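# Set a capacitor into the comb jig's slot and notches

## Task

Place a single capacitor on the comb jig so that its body rests down inside the long slot and each of its two leads sits in one notch of a pair of notches facing each other (any such pair will do).

## Robot and tools

Robot: two 6-joint arms on a table. left_arm (base near y = +0.359 m) carries a left hand; right_arm (base near y = -0.311 m) carries a right hand. Each hand has three fingers (index, middle, ring) and a thumb, 16 motors in all. The left hand mirrors the right one.

Scene frame: origin at table-top height, halfway between the nominal arm bases. +x points out over the table, +z up, and +y toward left_arm. Arm names do not match image left and right. Reported poses and offsets all use this frame; readings can be off by a few centimetres, more at long reach.

Hand point axes (right hand): +z runs along straight fingers toward the tips, +y points out of the palm face, +x goes across the palm away from the thumb. On the left hand +x points toward the thumb instead. A rigid mast juts from the wrist on the palm side and can strike objects. Fingertips carry rubber caps.

Tool execute_actions, argument actions: a list of actions run one after another. Each action is a table of at most 15 rows, one row per 1/30 s step; if shorter, its final row is held for the remaining steps, so each action lasts 0.5 s. Every row is one flat list of 48 numbers, each in [-1, 1], covering both arms even when one is idle, in this order:
1-6: left_arm dx, dy, dz, rx, ry, rz.
7-22: left hand motor goals: index_mcp, index_abd, index_pip, index_dip, middle_mcp, middle_abd, middle_pip, middle_dip, ring_mcp, ring_abd, ring_pip, ring_dip, thumb_cmc, thumb_axl, thumb_mcp, thumb_ipl.
23-24: left current_limit, speed.
25-30: right_arm dx..rz; 31-46: right hand motors, same order; 47-48: right current_limit, speed.

Arm numbers are offsets, not poses: each row gives the target relative to that arm's Hand target as it was when the action began (not relative to the previous row), along scene-frame axes. Scale: 1.0 equals 0.6 m for dx, dy, dz and 180 degrees for rx, ry, rz, which form a single rotation vector turning about the Hand target's position. Sending the same offset again moves further. Translations longer than 1.0 overall get scaled down along their direction. Each step the commanded orientation is limited to within 40 degrees of the measured one. The hand often stops short of the target and sags lower than commanded (more when loaded); an all-zero action re-requests the target, and any remaining gap can be sent as a fresh offset. Very small moves may not start. To release a push against something, command back past where the hand point is.

Hand numbers are absolute goal angles, not offsets: each maps linearly between the hinge's two stops. Toward -1 bends fingers (_mcp at the knuckle toward the palm, _pip and _dip at the later joints); _abd swings the finger sideways; thumb_cmc brings the thumb from beside the palm to in front of it, thumb_axl rolls it, thumb_mcp and thumb_ipl bend it. Straight values: _mcp +0.75, _abd 0.00, _pip +0.58, _dip +0.70, thumb_cmc +0.71, thumb_axl +0.68, thumb_mcp +0.23, thumb_ipl +0.17. A zero is a real goal; to keep a hand unchanged, resend its hand_goal, hand_current_limit and hand_speed. current_limit maps -1..+1 to 0..550 mA per motor (minimum 11 mA); speed sets set-point speed as (speed+1)/2 of 8.5 rad/s. Initial values are +0.4 and -0.6 and persist until changed. A finger presses only if its goal lies past the object's surface.

Optional argument cameras: names among cam_high (896x504), cam_left_wrist, cam_right_wrist (672x504 each), or ["all"]. Images return when actions is empty or cameras asks for them.

Results per arm: end_effector_position (m) and end_effector_quat_wxyz in the scene frame; Hand target (the clipped commanded pose, the base for the next offsets); joint positions, velocities ("within noise" when still), joint torques (include the arm's own weight; joints 3 and 4 wrap at ±28 N m); motor temperatures; and for the hand hand_goal, hand_measured, hand_current_ma, hand_state (moving, goal, blocked, overload), hand_current_limit, hand_speed. A motor held at 495 mA or more for 5 s shuts down for 10 s and drops its grip. MOTOR HOT appears at 85 °C; at 100 °C that arm goes limp for 30-60 s. After any arm stop, hand commands sent meanwhile are discarded.

zoom_image: camera (one of the three names) and region [x0, y0, x1, y1] in pixels of that camera's newest image, origin top-left, at most 504 by 504. read_manual: optional section "licences"; returns URDF licence text only. finished_scene: optional scene 1; ends the scene for good, so call it only once the capacitor rests correctly on its own.

Avoid: dropping the capacitor or releasing it while moving, letting anything leave the table, hitting the jig, table or camera stand hard, strong presses, and any contact between the two arms or hands (a hand gripping the other's fingers counts). Loose parts may be nudged by outside pushes now and then.

Each tool is called after ">>>" by a JSON object that holds its "api" and its "payload", one argument or row to a line.

## Session

>>> {"api": "execute_actions", "payload": {
  "actions": []
}}

Scene clock: 0.00 s.
left_arm: end_effector_position=(+0.2371, -0.1392, +0.1805) hand_goal=(+0.754, +0.000, +0.576, +0.696, +0.754, +0.000, +0.576, +0.696, +0.754, +0.000, +0.576, +0.696, +0.714, +0.678, +0.226, +0.168) hand_measured=(+0.754, +0.000, +0.576, +0.696, +0.754, +0.000, +0.576, +0.696, +0.754, +0.000, +0.576, +0.696, +0.714, +0.678, +0.226, +0.168) hand_current_ma=(+0, +0, +0, +0, +0, +0, +0, +0, +0, +0, +0, +0, +0, +0, +0, +0) hand_state=(goal, goal, goal, goal, goal, goal, goal, goal, goal, goal, goal, goal, goal, goal, goal, goal) hand_current_limit=0.40 hand_speed=-0.60 end_effector_quat_wxyz=(+0.604, +0.645, -0.394, +0.252) | right_arm: end_effector_position=(+0.6882, -0.5142, +0.2476) hand_goal=(+0.754, +0.000, +0.576, +0.696, +0.754, +0.000, +0.576, +0.696, +0.754, +0.000, +0.576, +0.696, +0.714, +0.678, +0.226, +0.168) hand_measured=(+0.754, +0.000, +0.576, +0.696, +0.754, +0.000, +0.576, +0.696, +0.754, +0.000, +0.576, +0.696, +0.714, +0.678, +0.226, +0.168) hand_current_ma=(+0, +0, +0, +0, +0, +0, +0, +0, +0, +0, +0, +0, +0, +0, +0, +0) hand_state=(goal, goal, goal, goal, goal, goal, goal, goal, goal, goal, goal, goal, goal, goal, goal, goal) hand_current_limit=0.40 hand_speed=-0.60 end_effector_quat_wxyz=(+0.587, +0.727, +0.313, +0.171)
Joint positions: left_arm=[-0.833 1.803 0.765 0.811 0.878 1.119] | right_arm=[-0.076 1.815 1.107 0.353 0.759 0.128]
Joint velocities: within noise
Joint torques (N m): no reading
Motor temperatures (°C): left_arm=[28 31 30 28 28 28] | right_arm=[29 30 30 31 27 29]
Heat: left arm: hottest shoulder 31 °C; right arm: hottest wrist pitch 31 °C.
Hand target: left_arm +0.2407, -0.1432, +0.1897; +0.607, +0.636, -0.397, +0.262 | right_arm +0.6936, -0.5147, +0.2511; +0.589, +0.726, +0.309, +0.176

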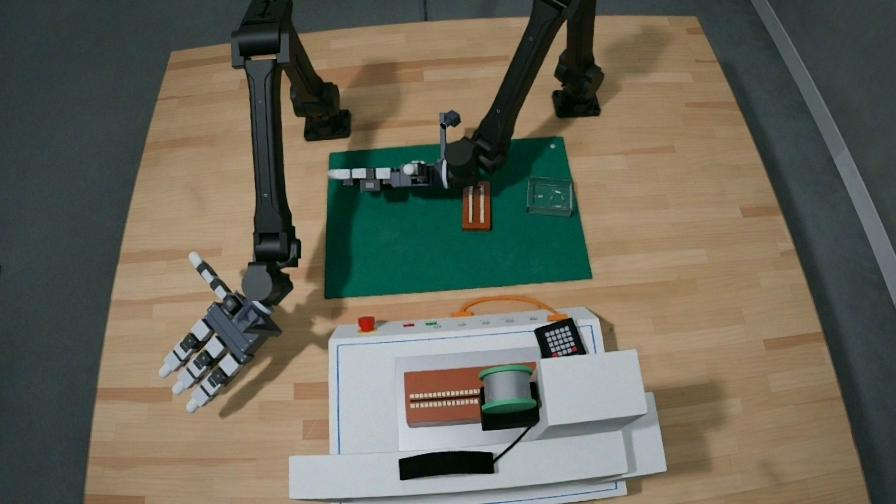

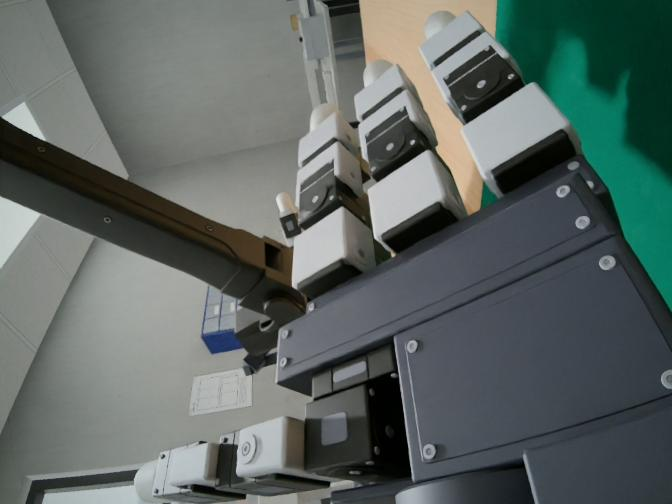

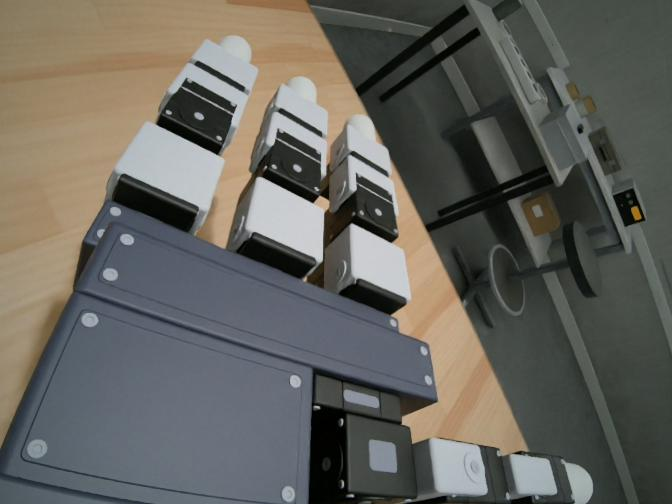

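>>> {"api": "zoom_image", "payload": {
  "camera": "cam_high",
  "region": [430, 150, 610, 250]
}}

>>> {"api": "zoom_image", "payload": {
  "camera": "cam_high",
  "region": [450, 165, 510, 240]
}}

>>> {"api": "zoom_image", "payload": {
  "camera": "cam_high",
  "region": [515, 165, 590, 225]
}}

Scaled by 2.800 from the camera's 896x504 image, which has a finer 1280x720 frame.

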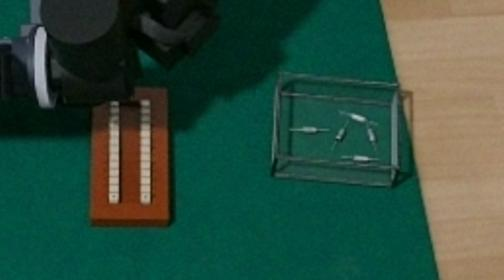

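Scaled by 6.720 from the camera's 896x504 image, which has a finer 1280x720 frame.

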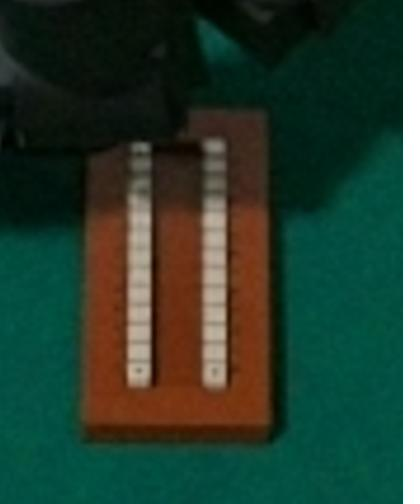

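Scaled by 6.720 from the camera's 896x504 image, which has a finer 1280x720 frame.

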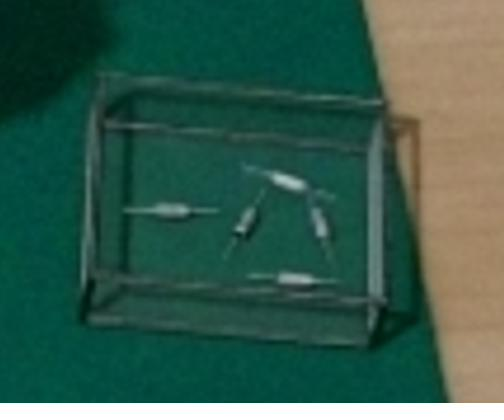

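>>> {"api": "execute_actions", "payload": {
  "actions": [
    [[0,0,0.05,0,0,0,0.754,0,0.576,0.696,0.754,0,0.576,0.696,0.754,0,0.576,0.696,0.714,0.678,0.226,0.168,0.4,-0.6,0,0,0,0,0,0,0.754,0,0.576,0.696,0.754,0,0.576,0.696,0.754,0,0.576,0.696,0.714,0.678,0.226,0.168,0.4,-0.6]],
    [[0,0,0.08,0,0,0,0.754,0,0.576,0.696,0.754,0,0.576,0.696,0.754,0,0.576,0.696,0.714,0.678,0.226,0.168,0.4,-0.6,0,0,0,0,0,0,0.754,0,0.576,0.696,0.754,0,0.576,0.696,0.754,0,0.576,0.696,0.714,0.678,0.226,0.168,0.4,-0.6]],
    [[0.01,0.03,0.09,0.0551,0.0238,0.0361,0.754,0,0.576,0.696,0.6,0,0.3,0.6,0.754,0,0.576,0.696,0.714,0.678,0.226,0.168,0.4,-0.6,0,0,0,0,0,0,0.754,0,0.576,0.696,0.754,0,0.576,0.696,0.754,0,0.576,0.696,0.714,0.678,0.226,0.168,0.4,-0.6]],
    [[0.01,0.05,0.08,0.0551,0.0238,0.0361,0.754,0,0.576,0.696,0.3,0,0,0.6,0.754,0,0.576,0.696,0.714,0.678,0.226,0.168,0.4,-0.6,0,0,0,0,0,0,0.754,0,0.576,0.696,0.754,0,0.576,0.696,0.754,0,0.576,0.696,0.714,0.678,0.226,0.168,0.4,-0.6]],
    [[0.01,0.06,0.05,0.0551,0.0238,0.0361,0.754,0,0.576,0.696,-0.1,0,-0.3,0.6,0.754,0,0.576,0.696,0.714,0.678,0.226,0.168,0.4,-0.6,0,0,0,0,0,0,0.754,0,0.576,0.696,0.754,0,0.576,0.696,0.754,0,0.576,0.696,0.714,0.678,0.226,0.168,0.4,-0.6]],
    [[0,0.07,0.03,0.0551,0.0238,0.0361,0.754,0,0.576,0.696,-0.4,0,-0.6,0.55,0.754,0,0.576,0.696,0.714,0.678,0.226,0.168,0.4,-0.6,0,0,0,0,0,0,0.754,0,0.576,0.696,0.754,0,0.576,0.696,0.754,0,0.576,0.696,0.714,0.678,0.226,0.168,0.4,-0.6]]
  ]
}}

Scene clock: 396.17 s.
left_arm: end_effector_position=(+0.2506, -0.0149, +0.3917) hand_goal=(+0.754, +0.000, +0.576, +0.696, -0.400, +0.000, -0.600, +0.550, +0.754, +0.000, +0.576, +0.696, +0.714, +0.678, +0.226, +0.168) hand_measured=(+0.758, -0.002, +0.576, +0.696, -0.386, -0.002, -0.598, +0.552, +0.760, -0.002, +0.576, +0.696, +0.720, +0.678, +0.224, +0.168) hand_current_ma=(+11, -3, +2, +0, +47, -3, +5, +6, +17, -3, +2, +0, +14, -2, -4, -1) hand_state=(goal, goal, goal, goal, goal, goal, goal, goal, goal, goal, goal, goal, goal, goal, goal, goal) hand_current_limit=0.40 hand_speed=-0.60 end_effector_quat_wxyz=(+0.330, +0.911, -0.215, +0.124) | right_arm: end_effector_position=(+0.6882, -0.5142, +0.2476) hand_goal=(+0.754, +0.000, +0.576, +0.696, +0.754, +0.000, +0.576, +0.696, +0.754, +0.000, +0.576, +0.696, +0.714, +0.678, +0.226, +0.168) hand_measured=(+0.760, +0.000, +0.576, +0.696, +0.760, +0.000, +0.576, +0.696, +0.760, +0.000, +0.576, +0.696, +0.722, +0.678, +0.226, +0.168) hand_current_ma=(+10, +0, +1, +0, +10, +0, +1, +0, +10, +0, +1, +0, +11, -1, +0, +0) hand_state=(goal, goal, goal, goal, goal, goal, goal, goal, goal, goal, goal, goal, goal, goal, goal, goal) hand_current_limit=0.40 hand_speed=-0.60 end_effector_quat_wxyz=(+0.587, +0.727, +0.313, +0.171)
Joint positions: left_arm=[-0.694 1.026 1.131 -1.104 0.465 1.2] | right_arm=[-0.076 1.815 1.107 0.353 0.759 0.128]
Joint torques (N m): left_arm=[0.32 -5.01 14.56 1.09 0.35 0.02] | right_arm=[-1.08 -14.68 8.8 2.13 0.38 -0.09]
Motor temperatures (°C): left_arm=[27 34 34 28 28 27] | right_arm=[28 33 36 29 26 27]
Heat: left arm: hottest shoulder 34 °C; right arm: hottest elbow 36 °C.
Hand target: left_arm +0.2587, -0.0173, +0.4177; +0.336, +0.904, -0.220, +0.146 | right_arm +0.6936, -0.5147, +0.2511; +0.589, +0.726, +0.309, +0.176
Off the commanded pose: left_arm 0.027 m, 3 deg | right_arm 0.006 m, 1 deg.

>>> {"api": "execute_actions", "payload": {
  "actions": [
    [[0.006,0.09,-0.03,0.0551,0.0238,0.0361,0.754,0,0.576,0.696,-0.548,0,-0.664,0.55,0.754,0,0.576,0.696,0.714,0.678,0.226,0.168,0.4,-0.6,0,0,0,0,0,0,0.754,0,0.576,0.696,0.754,0,0.576,0.696,0.754,0,0.576,0.696,0.714,0.678,0.226,0.168,0.4,-0.6]],
    [[0.006,0.092,-0.037,0.0551,0.0238,0.0361,0.754,0,0.576,0.696,-0.548,0,-0.664,0.55,0.754,0,0.576,0.696,0.714,0.678,0.226,0.168,0.4,-0.6,0,0,0,0,0,0,0.754,0,0.576,0.696,0.754,0,0.576,0.696,0.754,0,0.576,0.696,0.714,0.678,0.226,0.168,0.4,-0.6]],
    [[0.006,0.092,-0.037,0.0551,0.0238,0.0361,0.754,0,0.576,0.696,-0.548,0,-0.664,0.55,0.754,0,0.576,0.696,0.714,0.678,0.226,0.168,0.4,-0.6,0,0,0,0,0,0,0.754,0,0.576,0.696,0.754,0,0.576,0.696,0.754,0,0.576,0.696,0.714,0.678,0.226,0.168,0.4,-0.6]],
    [[0.006,0.092,-0.037,0.0551,0.0238,0.0361,0.754,0,0.576,0.696,-0.548,0,-0.664,0.55,0.754,0,0.576,0.696,0.714,0.678,0.226,0.168,0.4,-0.6,0,0,0,0,0,0,0.754,0,0.576,0.696,0.754,0,0.576,0.696,0.754,0,0.576,0.696,0.714,0.678,0.226,0.168,0.4,-0.6]]
  ],
  "cameras": ["all"]
}}

Scene clock: 422.80 s.
left_arm: end_effector_position=(+0.2737, +0.1992, +0.3327) hand_goal=(+0.754, +0.000, +0.576, +0.696, -0.548, +0.000, -0.664, +0.550, +0.754, +0.000, +0.576, +0.696, +0.714, +0.678, +0.226, +0.168) hand_measured=(+0.754, -0.002, +0.576, +0.696, -0.534, -0.002, -0.662, +0.552, +0.754, -0.002, +0.576, +0.696, +0.716, +0.678, +0.224, +0.168) hand_current_ma=(-2, -3, +2, +0, +49, -3, +3, +6, -1, -3, +2, +0, +4, -2, -8, -1) hand_state=(goal, goal, goal, goal, goal, goal, goal, goal, goal, goal, goal, goal, goal, goal, goal, goal) hand_current_limit=0.40 hand_speed=-0.60 end_effector_quat_wxyz=(+0.033, +0.998, -0.003, +0.059) | right_arm: end_effector_position=(+0.6882, -0.5142, +0.2476) hand_goal=(+0.754, +0.000, +0.576, +0.696, +0.754, +0.000, +0.576, +0.696, +0.754, +0.000, +0.576, +0.696, +0.714, +0.678, +0.226, +0.168) hand_measured=(+0.760, +0.000, +0.576, +0.696, +0.760, +0.000, +0.576, +0.696, +0.760, +0.000, +0.576, +0.696, +0.722, +0.678, +0.226, +0.168) hand_current_ma=(+10, +0, +1, +0, +10, +0, +1, +0, +10, +0, +1, +0, +11, -1, +0, +0) hand_state=(goal, goal, goal, goal, goal, goal, goal, goal, goal, goal, goal, goal, goal, goal, goal, goal) hand_current_limit=0.40 hand_speed=-0.60 end_effector_quat_wxyz=(+0.587, +0.727, +0.313, +0.171)
Joint positions: left_arm=[-0.292 0.9 1.166 -1.705 0.03 1.283] | right_arm=[-0.076 1.815 1.107 0.353 0.759 0.128]
Joint torques (N m): left_arm=[0.56 -2.49 9.18 0.43 -0.03 -0.01] | right_arm=[-0.97 -15.21 8.87 2.19 0.4 -0.09]
Heat: left arm: hottest elbow 36 °C; right arm: hottest elbow 36 °C.
Hand target: left_arm +0.2731, +0.2023, +0.3332; +0.001, +1.000, -0.001, +0.001 | right_arm +0.6936, -0.5147, +0.2511; +0.589, +0.726, +0.309, +0.176
Off the commanded pose: left_arm 0.003 m, 8 deg | right_arm 0.006 m, 1 deg.
joint sent to its limit (left arm) — joint 4 (wrist pitch), lower limit. The joint targets are off in orientation, not in position.

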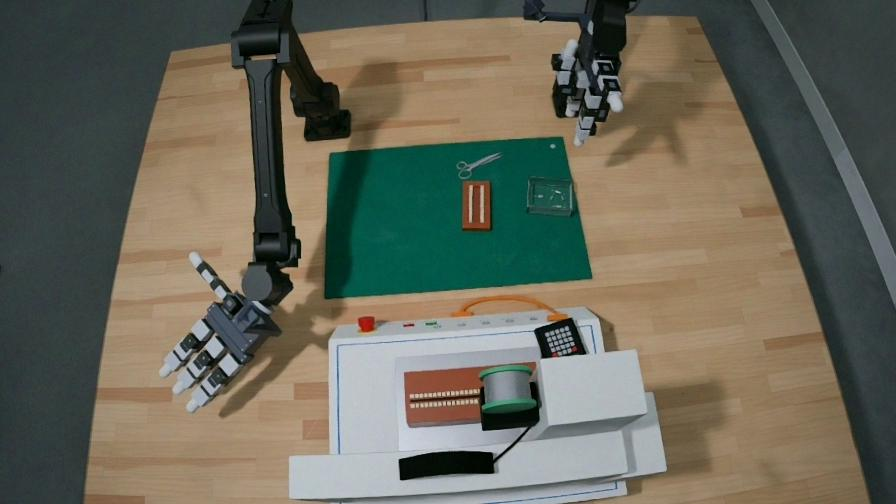

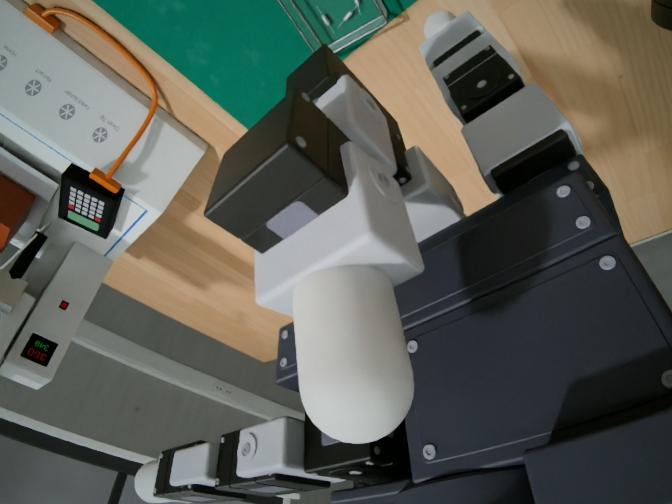

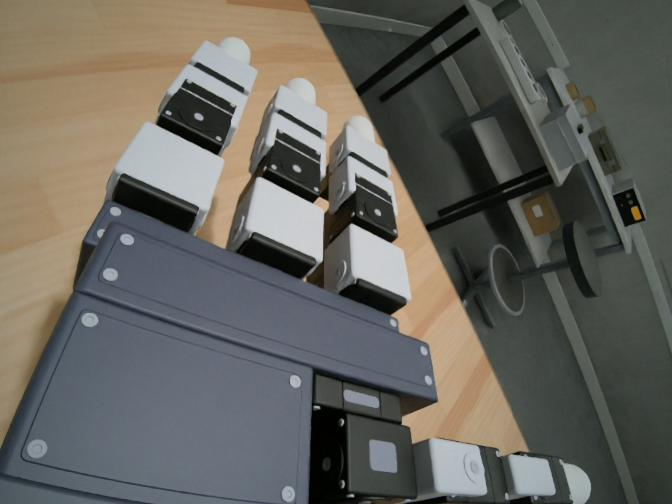

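>>> {"api": "zoom_image", "payload": {
  "camera": "cam_high",
  "region": [520, 0, 660, 160]
}}

>>> {"api": "zoom_image", "payload": {
  "camera": "cam_high",
  "region": [440, 130, 600, 250]
}}

>>> {"api": "zoom_image", "payload": {
  "camera": "cam_left_wrist",
  "region": [260, 0, 420, 80]
}}

Scaled by 3.150 from the camera's 896x504 image, which has a finer 1280x720 frame.

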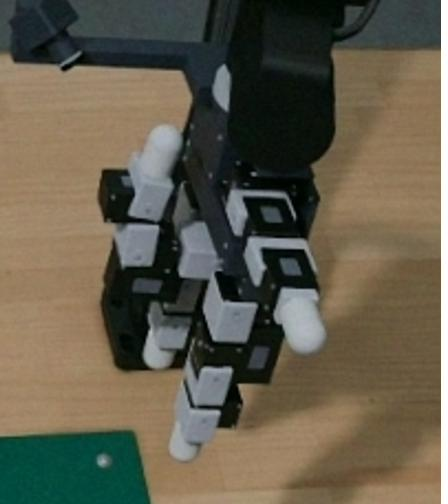

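Scaled by 3.150 from the camera's 896x504 image, which has a finer 1280x720 frame.

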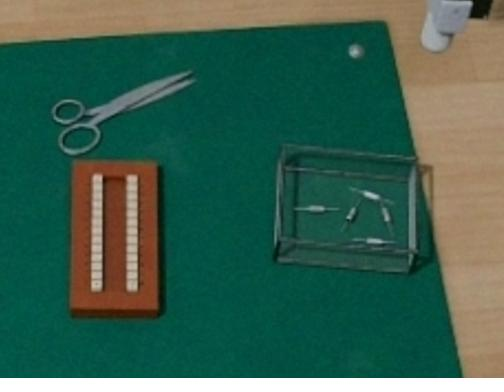

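Scaled by 3.150 from the camera's 672x504 image, which has a finer 960x720 frame.

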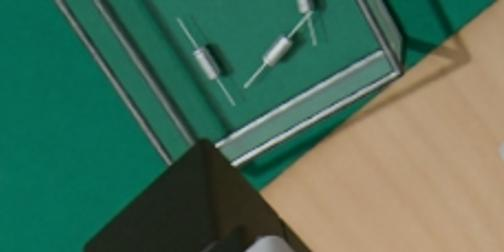

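>>> {"api": "execute_actions", "payload": {
  "actions": [
    [[0.0231,-0.0277,-0.0517,0,0,-0.0161,0.754,-0.2,0.576,0.696,-0.959,0,-0.3,0.55,0.754,0.2,0.576,0.696,0.714,0.678,0.226,0.168,0.4,-0.6,0,0,0,0,0,0,0.754,0,0.576,0.696,0.754,0,0.576,0.696,0.754,0,0.576,0.696,0.714,0.678,0.226,0.168,0.4,-0.6]],
    [[0.0231,-0.0277,-0.0517,0,0,-0.0161,0.754,-0.2,0.576,0.696,-0.959,0,-0.3,0.55,0.754,0.2,0.576,0.696,0.714,0.678,0.226,0.168,0.4,-0.6,0,0,0,0,0,0,0.754,0,0.576,0.696,0.754,0,0.576,0.696,0.754,0,0.576,0.696,0.714,0.678,0.226,0.168,0.4,-0.6]],
    [[0.0231,-0.0277,-0.0517,0,0,-0.0161,0.754,-0.2,0.576,0.696,-0.959,0,-0.3,0.55,0.754,0.2,0.576,0.696,0.714,0.678,0.226,0.168,0.4,-0.6,0,0,0,0,0,0,0.754,0,0.576,0.696,0.754,0,0.576,0.696,0.754,0,0.576,0.696,0.714,0.678,0.226,0.168,0.4,-0.6]]
  ],
  "cameras": ["cam_high","cam_left_wrist"]
}}

Scene clock: 628.47 s.
left_arm: end_effector_position=(+0.3138, +0.1565, +0.2374) hand_goal=(+0.754, -0.200, +0.576, +0.696, -0.958, +0.000, -0.300, +0.550, +0.754, +0.200, +0.576, +0.696, +0.714, +0.678, +0.226, +0.168) hand_measured=(+0.754, -0.196, +0.576, +0.696, -0.926, -0.002, -0.300, +0.552, +0.754, +0.196, +0.576, +0.696, +0.716, +0.678, +0.224, +0.168) hand_current_ma=(-2, +9, +2, +0, +126, -3, +2, +6, -1, -11, +2, +0, +4, -2, -8, -1) hand_state=(goal, goal, goal, goal, blocked, goal, goal, goal, goal, goal, goal, goal, goal, goal, goal, goal) hand_current_limit=0.40 hand_speed=-0.60 end_effector_quat_wxyz=(-0.001, +0.998, -0.066, -0.007) | right_arm: end_effector_position=(+0.6882, -0.5142, +0.2476) hand_goal=(+0.754, +0.000, +0.576, +0.696, +0.754, +0.000, +0.576, +0.696, +0.754, +0.000, +0.576, +0.696, +0.714, +0.678, +0.226, +0.168) hand_measured=(+0.760, +0.000, +0.576, +0.696, +0.760, +0.000, +0.576, +0.696, +0.760, +0.000, +0.576, +0.696, +0.722, +0.678, +0.226, +0.168) hand_current_ma=(+10, +0, +1, +0, +10, +0, +1, +0, +10, +0, +1, +0, +11, -1, +0, +0) hand_state=(goal, goal, goal, goal, goal, goal, goal, goal, goal, goal, goal, goal, goal, goal, goal, goal) hand_current_limit=0.40 hand_speed=-0.60 end_effector_quat_wxyz=(+0.587, +0.727, +0.313, +0.171)
Joint positions: left_arm=[-0.388 1.136 1.091 -1.539 0.002 1.314] | right_arm=[-0.076 1.815 1.107 0.353 0.759 0.128]
Joint torques (N m): left_arm=[-0.79 -5.95 9.58 0.69 0 0.02] | right_arm=[-1.08 -14.92 8.73 2.04 0.39 -0.07]
Heat: left arm: hottest elbow 34 °C; right arm: hottest elbow 37 °C.
Hand target: left_arm +0.3148, +0.1525, +0.2401; +0.001, +0.997, -0.076, +0.001 | right_arm +0.6936, -0.5147, +0.2511; +0.589, +0.726, +0.309, +0.176
Off the commanded pose: left_arm 0.005 m, 1 deg | right_arm 0.006 m, 1 deg.
Images, in order (width x height): cam_high 896x504, cam_left_wrist 672x504.

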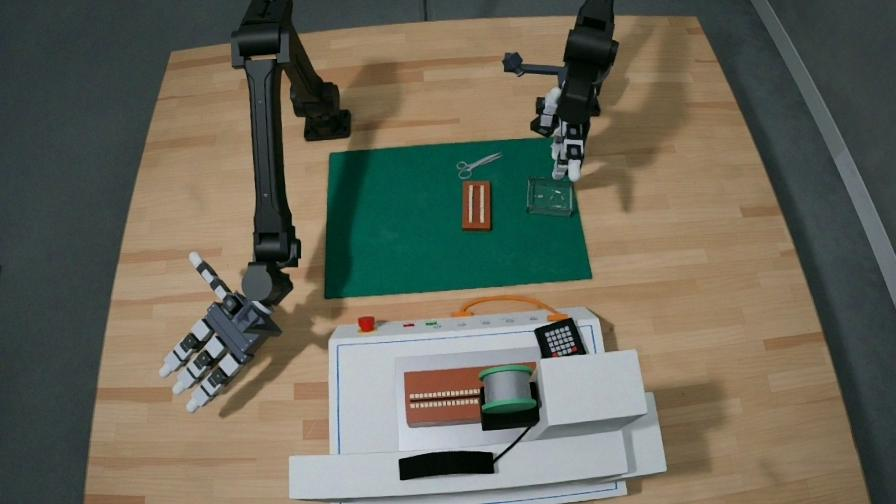

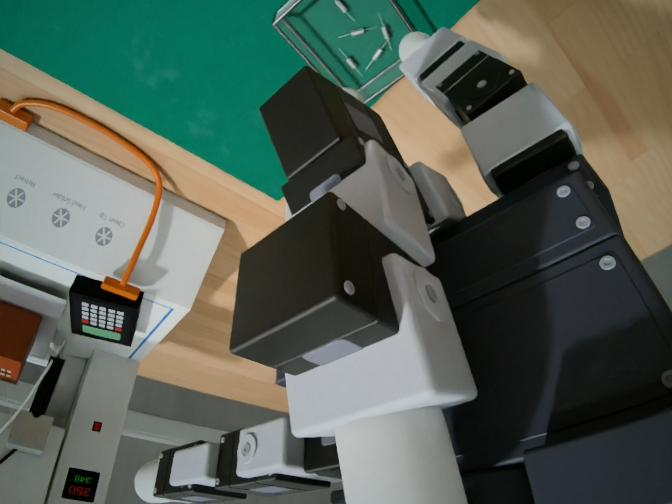

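>>> {"api": "zoom_image", "payload": {
  "camera": "cam_left_wrist",
  "region": [260, 0, 460, 110]
}}

>>> {"api": "zoom_image", "payload": {
  "camera": "cam_high",
  "region": [510, 130, 600, 230]
}}

Scaled by 2.520 from the camera's 672x504 image, which has a finer 960x720 frame.

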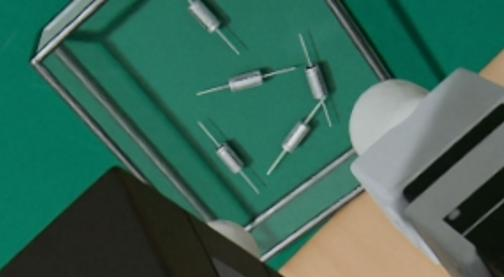

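Scaled by 5.040 from the camera's 896x504 image, which has a finer 1280x720 frame.

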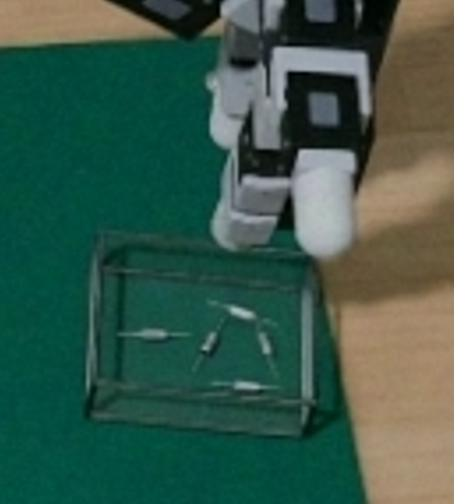

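>>> {"api": "execute_actions", "payload": {
  "actions": [
    [[0.0333,0.016,0,0,0,0.0756,0.754,-0.315,0.576,0.696,-0.92,0,-0.3,0.55,0.754,0.315,0.576,0.696,0.714,0.678,0.226,0.168,0.4,-0.6,0,0,0,0,0,0,0.754,0,0.576,0.696,0.754,0,0.576,0.696,0.754,0,0.576,0.696,0.714,0.678,0.226,0.168,0.4,-0.6]],
    [[0.0297,0.0168,0,0,0,0.0756,0.754,-0.315,0.576,0.696,-0.92,0,-0.3,0.55,0.754,0.315,0.576,0.696,0.714,0.678,0.226,0.168,0.4,-0.6,0,0,0,0,0,0,0.754,0,0.576,0.696,0.754,0,0.576,0.696,0.754,0,0.576,0.696,0.714,0.678,0.226,0.168,0.4,-0.6]],
    [[0.0255,0.023,0,0,0,0.0756,0.754,-0.315,0.576,0.696,-0.92,0,-0.3,0.55,0.754,0.315,0.576,0.696,0.714,0.678,0.226,0.168,0.4,-0.6,0,0,0,0,0,0,0.754,0,0.576,0.696,0.754,0,0.576,0.696,0.754,0,0.576,0.696,0.714,0.678,0.226,0.168,0.4,-0.6]],
    [[0.02,0.0277,0,0,0,0.0756,0.754,-0.315,0.576,0.696,-0.92,0,-0.3,0.55,0.754,0.315,0.576,0.696,0.714,0.678,0.226,0.168,0.4,-0.6,0,0,0,0,0,0,0.754,0,0.576,0.696,0.754,0,0.576,0.696,0.754,0,0.576,0.696,0.714,0.678,0.226,0.168,0.4,-0.6]],
    [[0.0133,0.0315,0,0,0,0.0756,0.754,-0.315,0.576,0.696,-0.92,0,-0.3,0.55,0.754,0.315,0.576,0.696,0.714,0.678,0.226,0.168,0.4,-0.6,0,0,0,0,0,0,0.754,0,0.576,0.696,0.754,0,0.576,0.696,0.754,0,0.576,0.696,0.714,0.678,0.226,0.168,0.4,-0.6]],
    [[0.0062,0.033,0,0,0,0.0756,0.754,-0.315,0.576,0.696,-0.92,0,-0.3,0.55,0.754,0.315,0.576,0.696,0.714,0.678,0.226,0.168,0.4,-0.6,0,0,0,0,0,0,0.754,0,0.576,0.696,0.754,0,0.576,0.696,0.754,0,0.576,0.696,0.714,0.678,0.226,0.168,0.4,-0.6]],
    [[-0.0012,0.0333,0,0,0,0.0756,0.754,-0.315,0.576,0.696,-0.92,0,-0.3,0.55,0.754,0.315,0.576,0.696,0.714,0.678,0.226,0.168,0.4,-0.6,0,0,0,0,0,0,0.754,0,0.576,0.696,0.754,0,0.576,0.696,0.754,0,0.576,0.696,0.714,0.678,0.226,0.168,0.4,-0.6]],
    [[-0.0083,0.031,0,0,0,0.0756,0.754,-0.315,0.576,0.696,-0.92,0,-0.3,0.55,0.754,0.315,0.576,0.696,0.714,0.678,0.226,0.168,0.4,-0.6,0,0,0,0,0,0,0.754,0,0.576,0.696,0.754,0,0.576,0.696,0.754,0,0.576,0.696,0.714,0.678,0.226,0.168,0.4,-0.6]]
  ],
  "cameras": ["cam_high","cam_left_wrist"]
}}

Scene clock: 1073.93 s.
left_arm: end_effector_position=(+0.3817, +0.2832, +0.2347) hand_goal=(+0.754, -0.314, +0.576, +0.696, -0.920, +0.000, -0.300, +0.550, +0.754, +0.316, +0.576, +0.696, +0.714, +0.678, +0.226, +0.168) hand_measured=(+0.754, -0.308, +0.576, +0.696, -0.912, -0.002, -0.300, +0.552, +0.754, +0.310, +0.576, +0.696, +0.714, +0.678, +0.224, +0.168) hand_current_ma=(-2, +15, +2, +0, +22, -3, +2, +6, -1, -15, +2, +0, +2, -2, -8, -1) hand_state=(goal, goal, goal, goal, goal, goal, goal, goal, goal, goal, goal, goal, goal, goal, goal, goal) hand_current_limit=0.40 hand_speed=-0.60 end_effector_quat_wxyz=(-0.008, +0.644, +0.765, -0.004) | right_arm: end_effector_position=(+0.6882, -0.5142, +0.2476) hand_goal=(+0.754, +0.000, +0.576, +0.696, +0.754, +0.000, +0.576, +0.696, +0.754, +0.000, +0.576, +0.696, +0.714, +0.678, +0.226, +0.168) hand_measured=(+0.760, +0.000, +0.576, +0.696, +0.760, +0.000, +0.576, +0.696, +0.760, +0.000, +0.576, +0.696, +0.722, +0.678, +0.226, +0.168) hand_current_ma=(+10, +0, +1, +0, +10, +0, +1, +0, +10, +0, +1, +0, +11, -1, +0, +0) hand_state=(goal, goal, goal, goal, goal, goal, goal, goal, goal, goal, goal, goal, goal, goal, goal, goal) hand_current_limit=0.40 hand_speed=-0.60 end_effector_quat_wxyz=(+0.587, +0.727, +0.313, +0.171)
Joint positions: left_arm=[-0.381 1.135 1.085 -1.539 0.002 -0.553] | right_arm=[-0.076 1.815 1.107 0.353 0.759 0.128]
Joint torques (N m): left_arm=[-0.73 -5.95 9.98 0.62 -0.31 -0.16] | right_arm=[-0.91 -15.21 8.88 2.09 0.4 -0.09]
Heat: left arm: hottest elbow 38 °C; right arm: hottest elbow 38 °C.
Hand target: left_arm +0.3859, +0.2799, +0.2401; +0.000, +0.642, +0.767, +0.001 | right_arm +0.6936, -0.5147, +0.2511; +0.589, +0.726, +0.309, +0.176
Off the commanded pose: left_arm 0.008 m, 1 deg | right_arm 0.006 m, 1 deg.
Images, in order (width x height): cam_high 896x504, cam_left_wrist 672x504.

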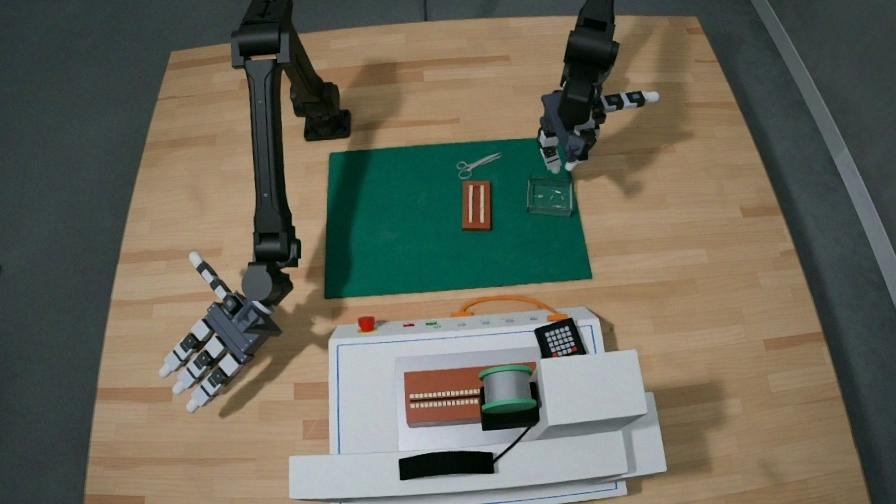

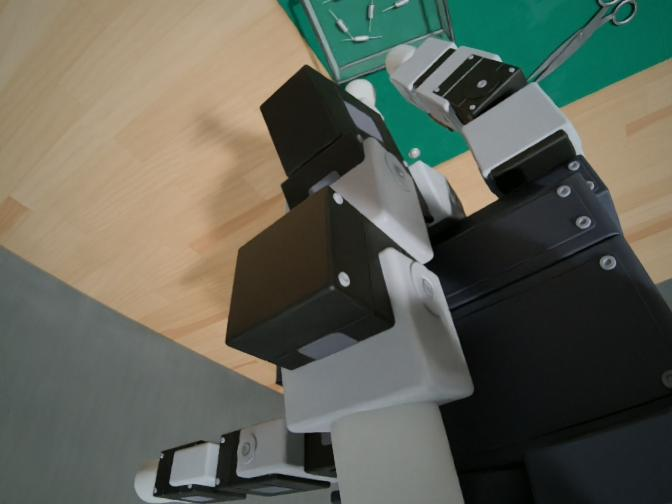

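>>> {"api": "zoom_image", "payload": {
  "camera": "cam_left_wrist",
  "region": [290, 0, 450, 110]
}}

>>> {"api": "zoom_image", "payload": {
  "camera": "cam_high",
  "region": [510, 130, 600, 230]
}}

Scaled by 3.150 from the camera's 672x504 image, which has a finer 960x720 frame.

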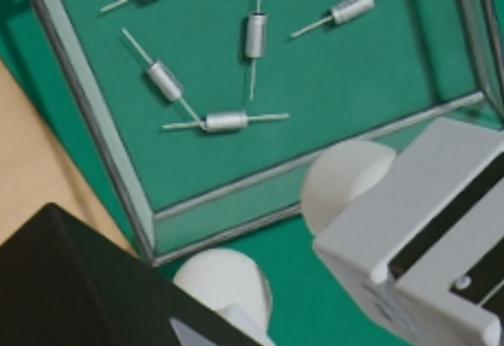

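Scaled by 5.040 from the camera's 896x504 image, which has a finer 1280x720 frame.

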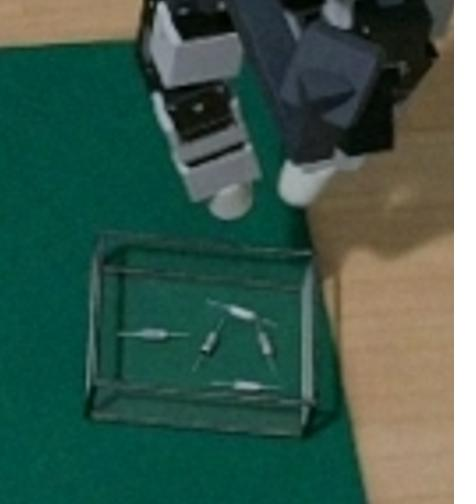

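>>> {"api": "execute_actions", "payload": {
  "actions": [
    [[-0.0015,-0.0026,-0.0583,0,0,0,0.754,-0.315,0.576,0.696,-0.92,0,-0.3,0.55,0.754,0.315,0.576,0.696,0.714,0.678,0.226,0.168,0.4,-0.6,0,0,0,0,0,0,0.754,0,0.576,0.696,0.754,0,0.576,0.696,0.754,0,0.576,0.696,0.714,0.678,0.226,0.168,0.4,-0.6]],
    [[-0.0015,-0.0026,-0.0583,0,0,0,0.754,-0.315,0.576,0.696,-0.92,0,-0.3,0.55,0.754,0.315,0.576,0.696,0.714,0.678,0.226,0.168,0.4,-0.6,0,0,0,0,0,0,0.754,0,0.576,0.696,0.754,0,0.576,0.696,0.754,0,0.576,0.696,0.714,0.678,0.226,0.168,0.4,-0.6]]
  ],
  "cameras": ["cam_high","cam_left_wrist"]
}}

>>> {"api": "zoom_image", "payload": {
  "camera": "cam_left_wrist",
  "region": [290, 0, 450, 110]
}}

>>> {"api": "zoom_image", "payload": {
  "camera": "cam_high",
  "region": [510, 130, 600, 230]
}}

Scene clock: 1127.97 s.
left_arm: end_effector_position=(+0.3810, +0.2806, +0.1689) hand_goal=(+0.754, -0.314, +0.576, +0.696, -0.920, +0.000, -0.300, +0.550, +0.754, +0.316, +0.576, +0.696, +0.714, +0.678, +0.226, +0.168) hand_measured=(+0.754, -0.308, +0.576, +0.696, -0.912, -0.002, -0.300, +0.552, +0.754, +0.310, +0.576, +0.696, +0.714, +0.678, +0.224, +0.168) hand_current_ma=(-2, +14, +2, +0, +22, -3, +2, +6, -1, -13, +2, +0, +2, -2, -8, -1) hand_state=(goal, goal, goal, goal, goal, goal, goal, goal, goal, goal, goal, goal, goal, goal, goal, goal) hand_current_limit=0.40 hand_speed=-0.60 end_effector_quat_wxyz=(-0.004, +0.643, +0.766, -0.002) | right_arm: end_effector_position=(+0.6882, -0.5142, +0.2476) hand_goal=(+0.754, +0.000, +0.576, +0.696, +0.754, +0.000, +0.576, +0.696, +0.754, +0.000, +0.576, +0.696, +0.714, +0.678, +0.226, +0.168) hand_measured=(+0.760, +0.000, +0.576, +0.696, +0.760, +0.000, +0.576, +0.696, +0.760, +0.000, +0.576, +0.696, +0.722, +0.678, +0.226, +0.168) hand_current_ma=(+10, +0, +1, +0, +10, +0, +1, +0, +10, +0, +1, +0, +11, -1, +0, +0) hand_state=(goal, goal, goal, goal, goal, goal, goal, goal, goal, goal, goal, goal, goal, goal, goal, goal) hand_current_limit=0.40 hand_speed=-0.60 end_effector_quat_wxyz=(+0.587, +0.727, +0.313, +0.171)
Joint positions: left_arm=[-0.391 1.157 0.925 -1.349 0.001 -0.566] | right_arm=[-0.076 1.815 1.107 0.353 0.759 0.128]
Joint torques (N m): left_arm=[-0.85 -5.71 9.26 0.83 -0.31 -0.15] | right_arm=[-1.03 -14.92 8.76 2.03 0.4 -0.08]
Heat: left arm: hottest elbow 38 °C; right arm: hottest elbow 38 °C.
Hand target: left_arm +0.3840, +0.2767, +0.1702; +0.000, +0.642, +0.767, +0.001 | right_arm +0.6936, -0.5147, +0.2511; +0.589, +0.726, +0.309, +0.176
Off the commanded pose: left_arm 0.005 m, 1 deg | right_arm 0.006 m, 1 deg.
Images, in order (width x height): cam_high 896x504, cam_left_wrist 672x504.

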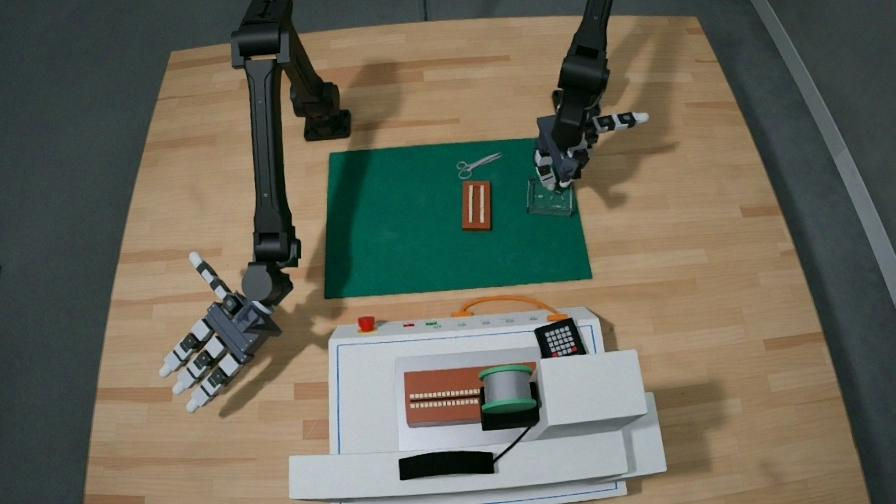

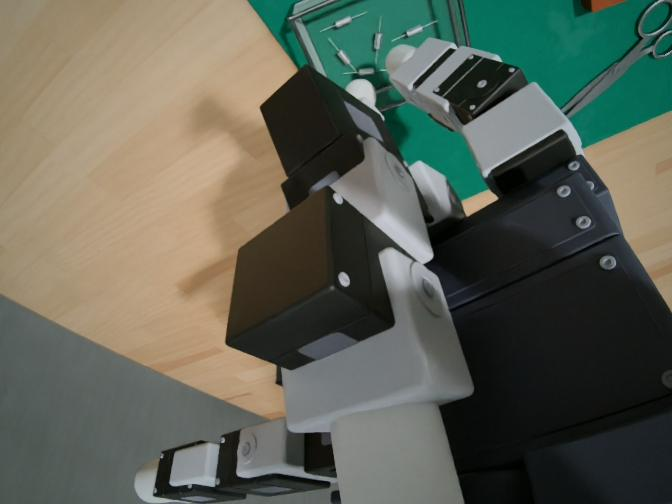

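Scaled by 3.150 from the camera's 672x504 image, which has a finer 960x720 frame.

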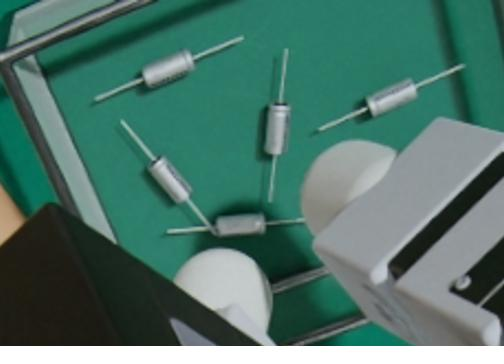

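Scaled by 5.040 from the camera's 896x504 image, which has a finer 1280x720 frame.

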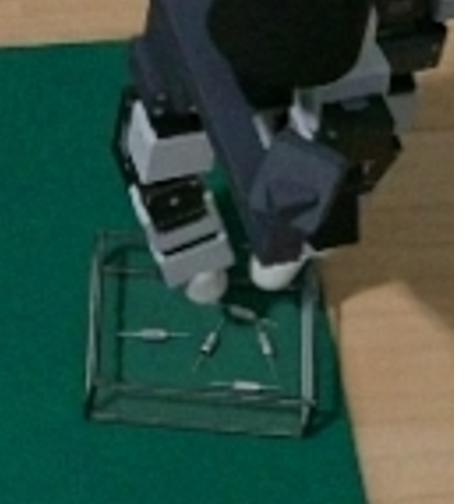

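>>> {"api": "execute_actions", "payload": {
  "actions": [
    [[0,-0.0065,-0.035,0,0,0,0.754,-0.315,0.576,0.696,-0.92,0,-0.3,0.55,0.754,0.315,0.576,0.696,0.714,0.678,0.226,0.168,0.4,-0.6,0,0,0,0,0,0,0.754,0,0.576,0.696,0.754,0,0.576,0.696,0.754,0,0.576,0.696,0.714,0.678,0.226,0.168,0.4,-0.6]],
    [[0,0,-0.02,0,0,0,0.754,-0.315,0.576,0.696,-0.92,0,-0.3,0.55,0.754,0.315,0.576,0.696,0.714,0.678,0.226,0.168,0.4,-0.6,0,0,0,0,0,0,0.754,0,0.576,0.696,0.754,0,0.576,0.696,0.754,0,0.576,0.696,0.714,0.678,0.226,0.168,0.4,-0.6]]
  ],
  "cameras": ["cam_high","cam_left_wrist"]
}}

>>> {"api": "zoom_image", "payload": {
  "camera": "cam_left_wrist",
  "region": [290, 0, 450, 110]
}}

>>> {"api": "zoom_image", "payload": {
  "camera": "cam_high",
  "region": [510, 130, 600, 230]
}}

Scene clock: 1185.13 s.
left_arm: end_effector_position=(+0.3822, +0.2761, +0.1386) hand_goal=(+0.754, -0.314, +0.576, +0.696, -0.920, +0.000, -0.300, +0.550, +0.754, +0.316, +0.576, +0.696, +0.714, +0.678, +0.226, +0.168) hand_measured=(+0.754, -0.308, +0.576, +0.696, -0.912, -0.002, -0.300, +0.552, +0.754, +0.310, +0.576, +0.696, +0.714, +0.678, +0.224, +0.168) hand_current_ma=(-2, +14, +2, +0, +22, -3, +2, +6, -1, -13, +2, +0, +2, -2, -8, -1) hand_state=(goal, goal, goal, goal, goal, goal, goal, goal, goal, goal, goal, goal, goal, goal, goal, goal) hand_current_limit=0.40 hand_speed=-0.60 end_effector_quat_wxyz=(-0.001, +0.643, +0.766, -0.001) | right_arm: end_effector_position=(+0.6882, -0.5142, +0.2476) hand_goal=(+0.754, +0.000, +0.576, +0.696, +0.754, +0.000, +0.576, +0.696, +0.754, +0.000, +0.576, +0.696, +0.714, +0.678, +0.226, +0.168) hand_measured=(+0.760, +0.000, +0.576, +0.696, +0.760, +0.000, +0.576, +0.696, +0.760, +0.000, +0.576, +0.696, +0.722, +0.678, +0.226, +0.168) hand_current_ma=(+10, +0, +1, +0, +10, +0, +1, +0, +10, +0, +1, +0, +11, -1, +0, +0) hand_state=(goal, goal, goal, goal, goal, goal, goal, goal, goal, goal, goal, goal, goal, goal, goal, goal) hand_current_limit=0.40 hand_speed=-0.60 end_effector_quat_wxyz=(+0.587, +0.727, +0.313, +0.171)
Joint positions: left_arm=[-0.403 1.185 0.863 -1.252 0.001 -0.578] | right_arm=[-0.076 1.815 1.107 0.353 0.759 0.128]
Joint torques (N m): left_arm=[-0.79 -5.6 8.8 0.7 -0.3 -0.17] | right_arm=[-1.08 -15.21 8.79 2.09 0.38 -0.1]
Heat: left arm: hottest elbow 36 °C; right arm: hottest elbow 38 °C.
Hand target: left_arm +0.3841, +0.2728, +0.1371; +0.000, +0.642, +0.767, +0.001 | right_arm +0.6936, -0.5147, +0.2511; +0.589, +0.726, +0.309, +0.176
Off the commanded pose: left_arm 0.004 m, 0 deg | right_arm 0.006 m, 1 deg.
Images, in order (width x height): cam_high 896x504, cam_left_wrist 672x504.

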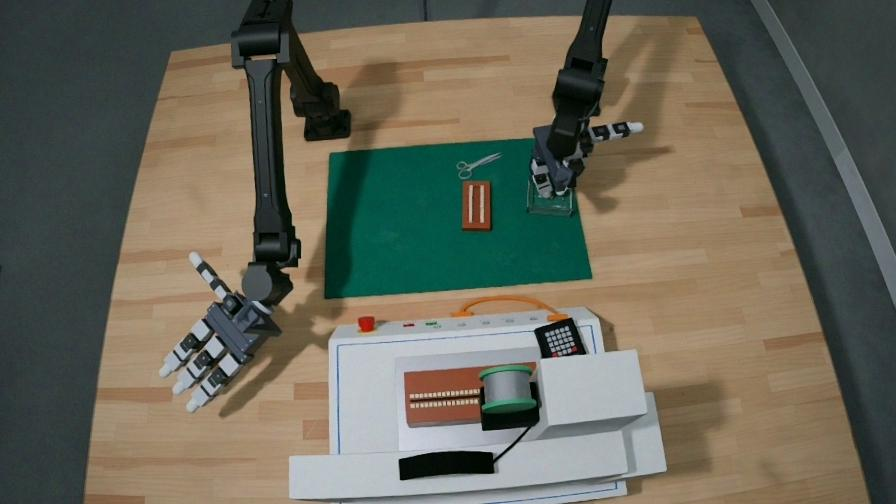

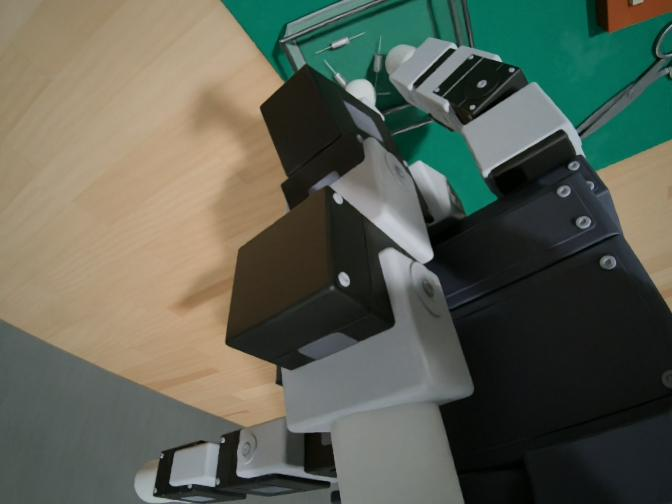

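Scaled by 3.150 from the camera's 672x504 image, which has a finer 960x720 frame.

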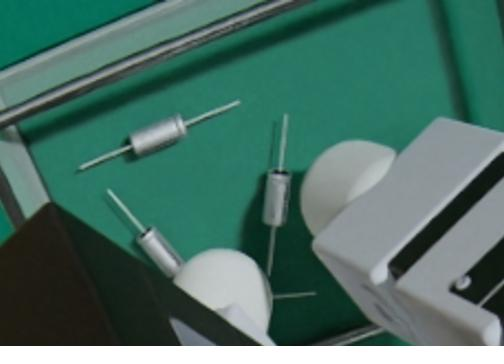

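Scaled by 5.040 from the camera's 896x504 image, which has a finer 1280x720 frame.

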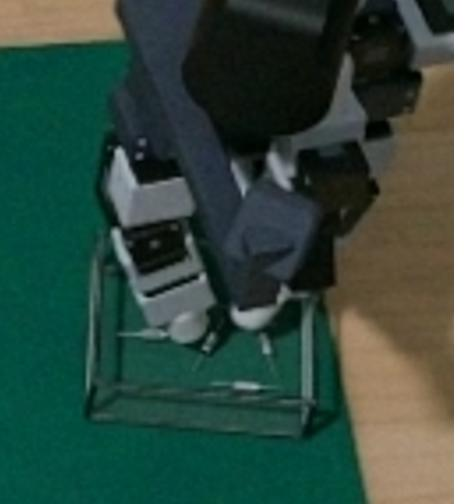

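>>> {"api": "execute_actions", "payload": {
  "actions": [],
  "cameras": ["cam_left_wrist","cam_high"]
}}

>>> {"api": "zoom_image", "payload": {
  "camera": "cam_left_wrist",
  "region": [290, 0, 450, 110]
}}

Scene clock: 1233.63 s.
left_arm: end_effector_position=(+0.3822, +0.2761, +0.1386) hand_goal=(+0.754, -0.314, +0.576, +0.696, -0.920, +0.000, -0.300, +0.550, +0.754, +0.316, +0.576, +0.696, +0.714, +0.678, +0.226, +0.168) hand_measured=(+0.754, -0.308, +0.576, +0.696, -0.912, -0.002, -0.300, +0.552, +0.754, +0.310, +0.576, +0.696, +0.714, +0.678, +0.224, +0.168) hand_current_ma=(-2, +14, +2, +0, +22, -3, +2, +6, -1, -13, +2, +0, +2, -2, -8, -1) hand_state=(goal, goal, goal, goal, goal, goal, goal, goal, goal, goal, goal, goal, goal, goal, goal, goal) hand_current_limit=0.40 hand_speed=-0.60 end_effector_quat_wxyz=(-0.001, +0.643, +0.766, -0.001) | right_arm: end_effector_position=(+0.6882, -0.5142, +0.2476) hand_goal=(+0.754, +0.000, +0.576, +0.696, +0.754, +0.000, +0.576, +0.696, +0.754, +0.000, +0.576, +0.696, +0.714, +0.678, +0.226, +0.168) hand_measured=(+0.760, +0.000, +0.576, +0.696, +0.760, +0.000, +0.576, +0.696, +0.760, +0.000, +0.576, +0.696, +0.722, +0.678, +0.226, +0.168) hand_current_ma=(+10, +0, +1, +0, +10, +0, +1, +0, +10, +0, +1, +0, +11, -1, +0, +0) hand_state=(goal, goal, goal, goal, goal, goal, goal, goal, goal, goal, goal, goal, goal, goal, goal, goal) hand_current_limit=0.40 hand_speed=-0.60 end_effector_quat_wxyz=(+0.587, +0.727, +0.313, +0.171)
Joint positions: left_arm=[-0.403 1.185 0.863 -1.252 0.001 -0.578] | right_arm=[-0.076 1.815 1.107 0.353 0.759 0.128]
Joint velocities: within noise
Joint torques (N m): left_arm=[-0.85 -5.6 8.79 0.69 -0.3 -0.17] | right_arm=[-0.56 -15.03 8.8 2.07 0.39 -0.08]
Motor temperatures (°C): left_arm=[26 30 36 27 28 27] | right_arm=[28 34 39 29 26 27]
Heat: left arm: hottest elbow 36 °C; right arm: hottest elbow 39 °C.
Hand target: left_arm +0.3841, +0.2728, +0.1371; +0.000, +0.642, +0.767, +0.001 | right_arm +0.6936, -0.5147, +0.2511; +0.589, +0.726, +0.309, +0.176
Off the commanded pose: left_arm 0.004 m, 0 deg | right_arm 0.006 m, 1 deg.
Images, in order (width x height): cam_high 896x504, cam_left_wrist 672x504.

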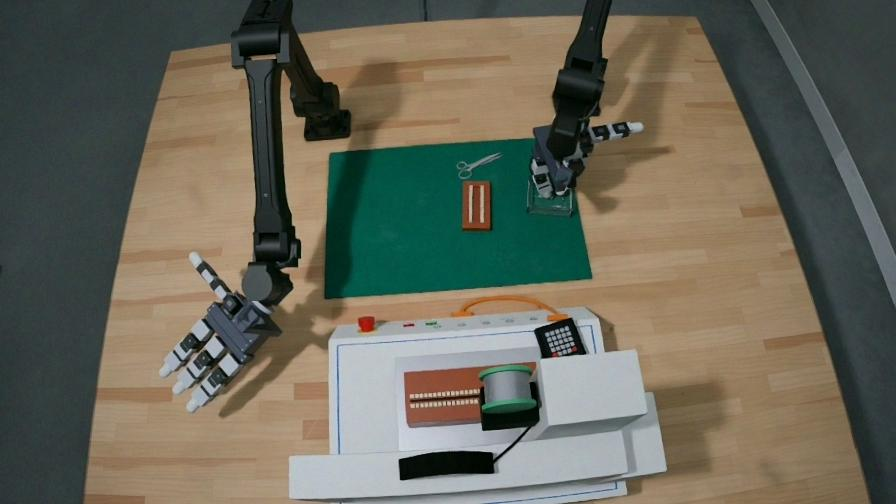

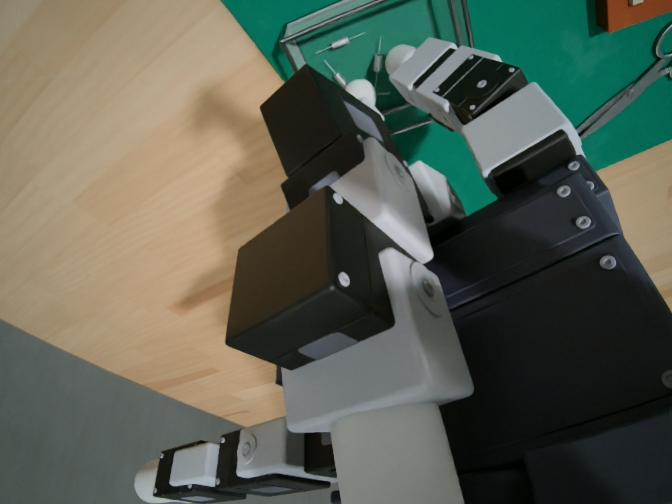

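Scaled by 3.150 from the camera's 672x504 image, which has a finer 960x720 frame.

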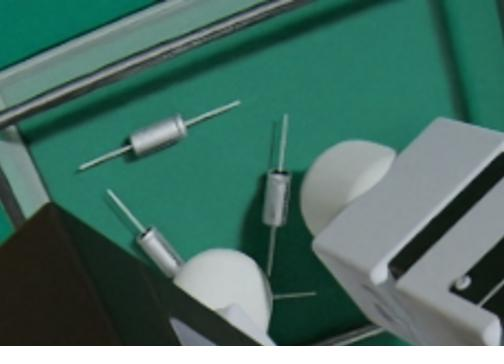

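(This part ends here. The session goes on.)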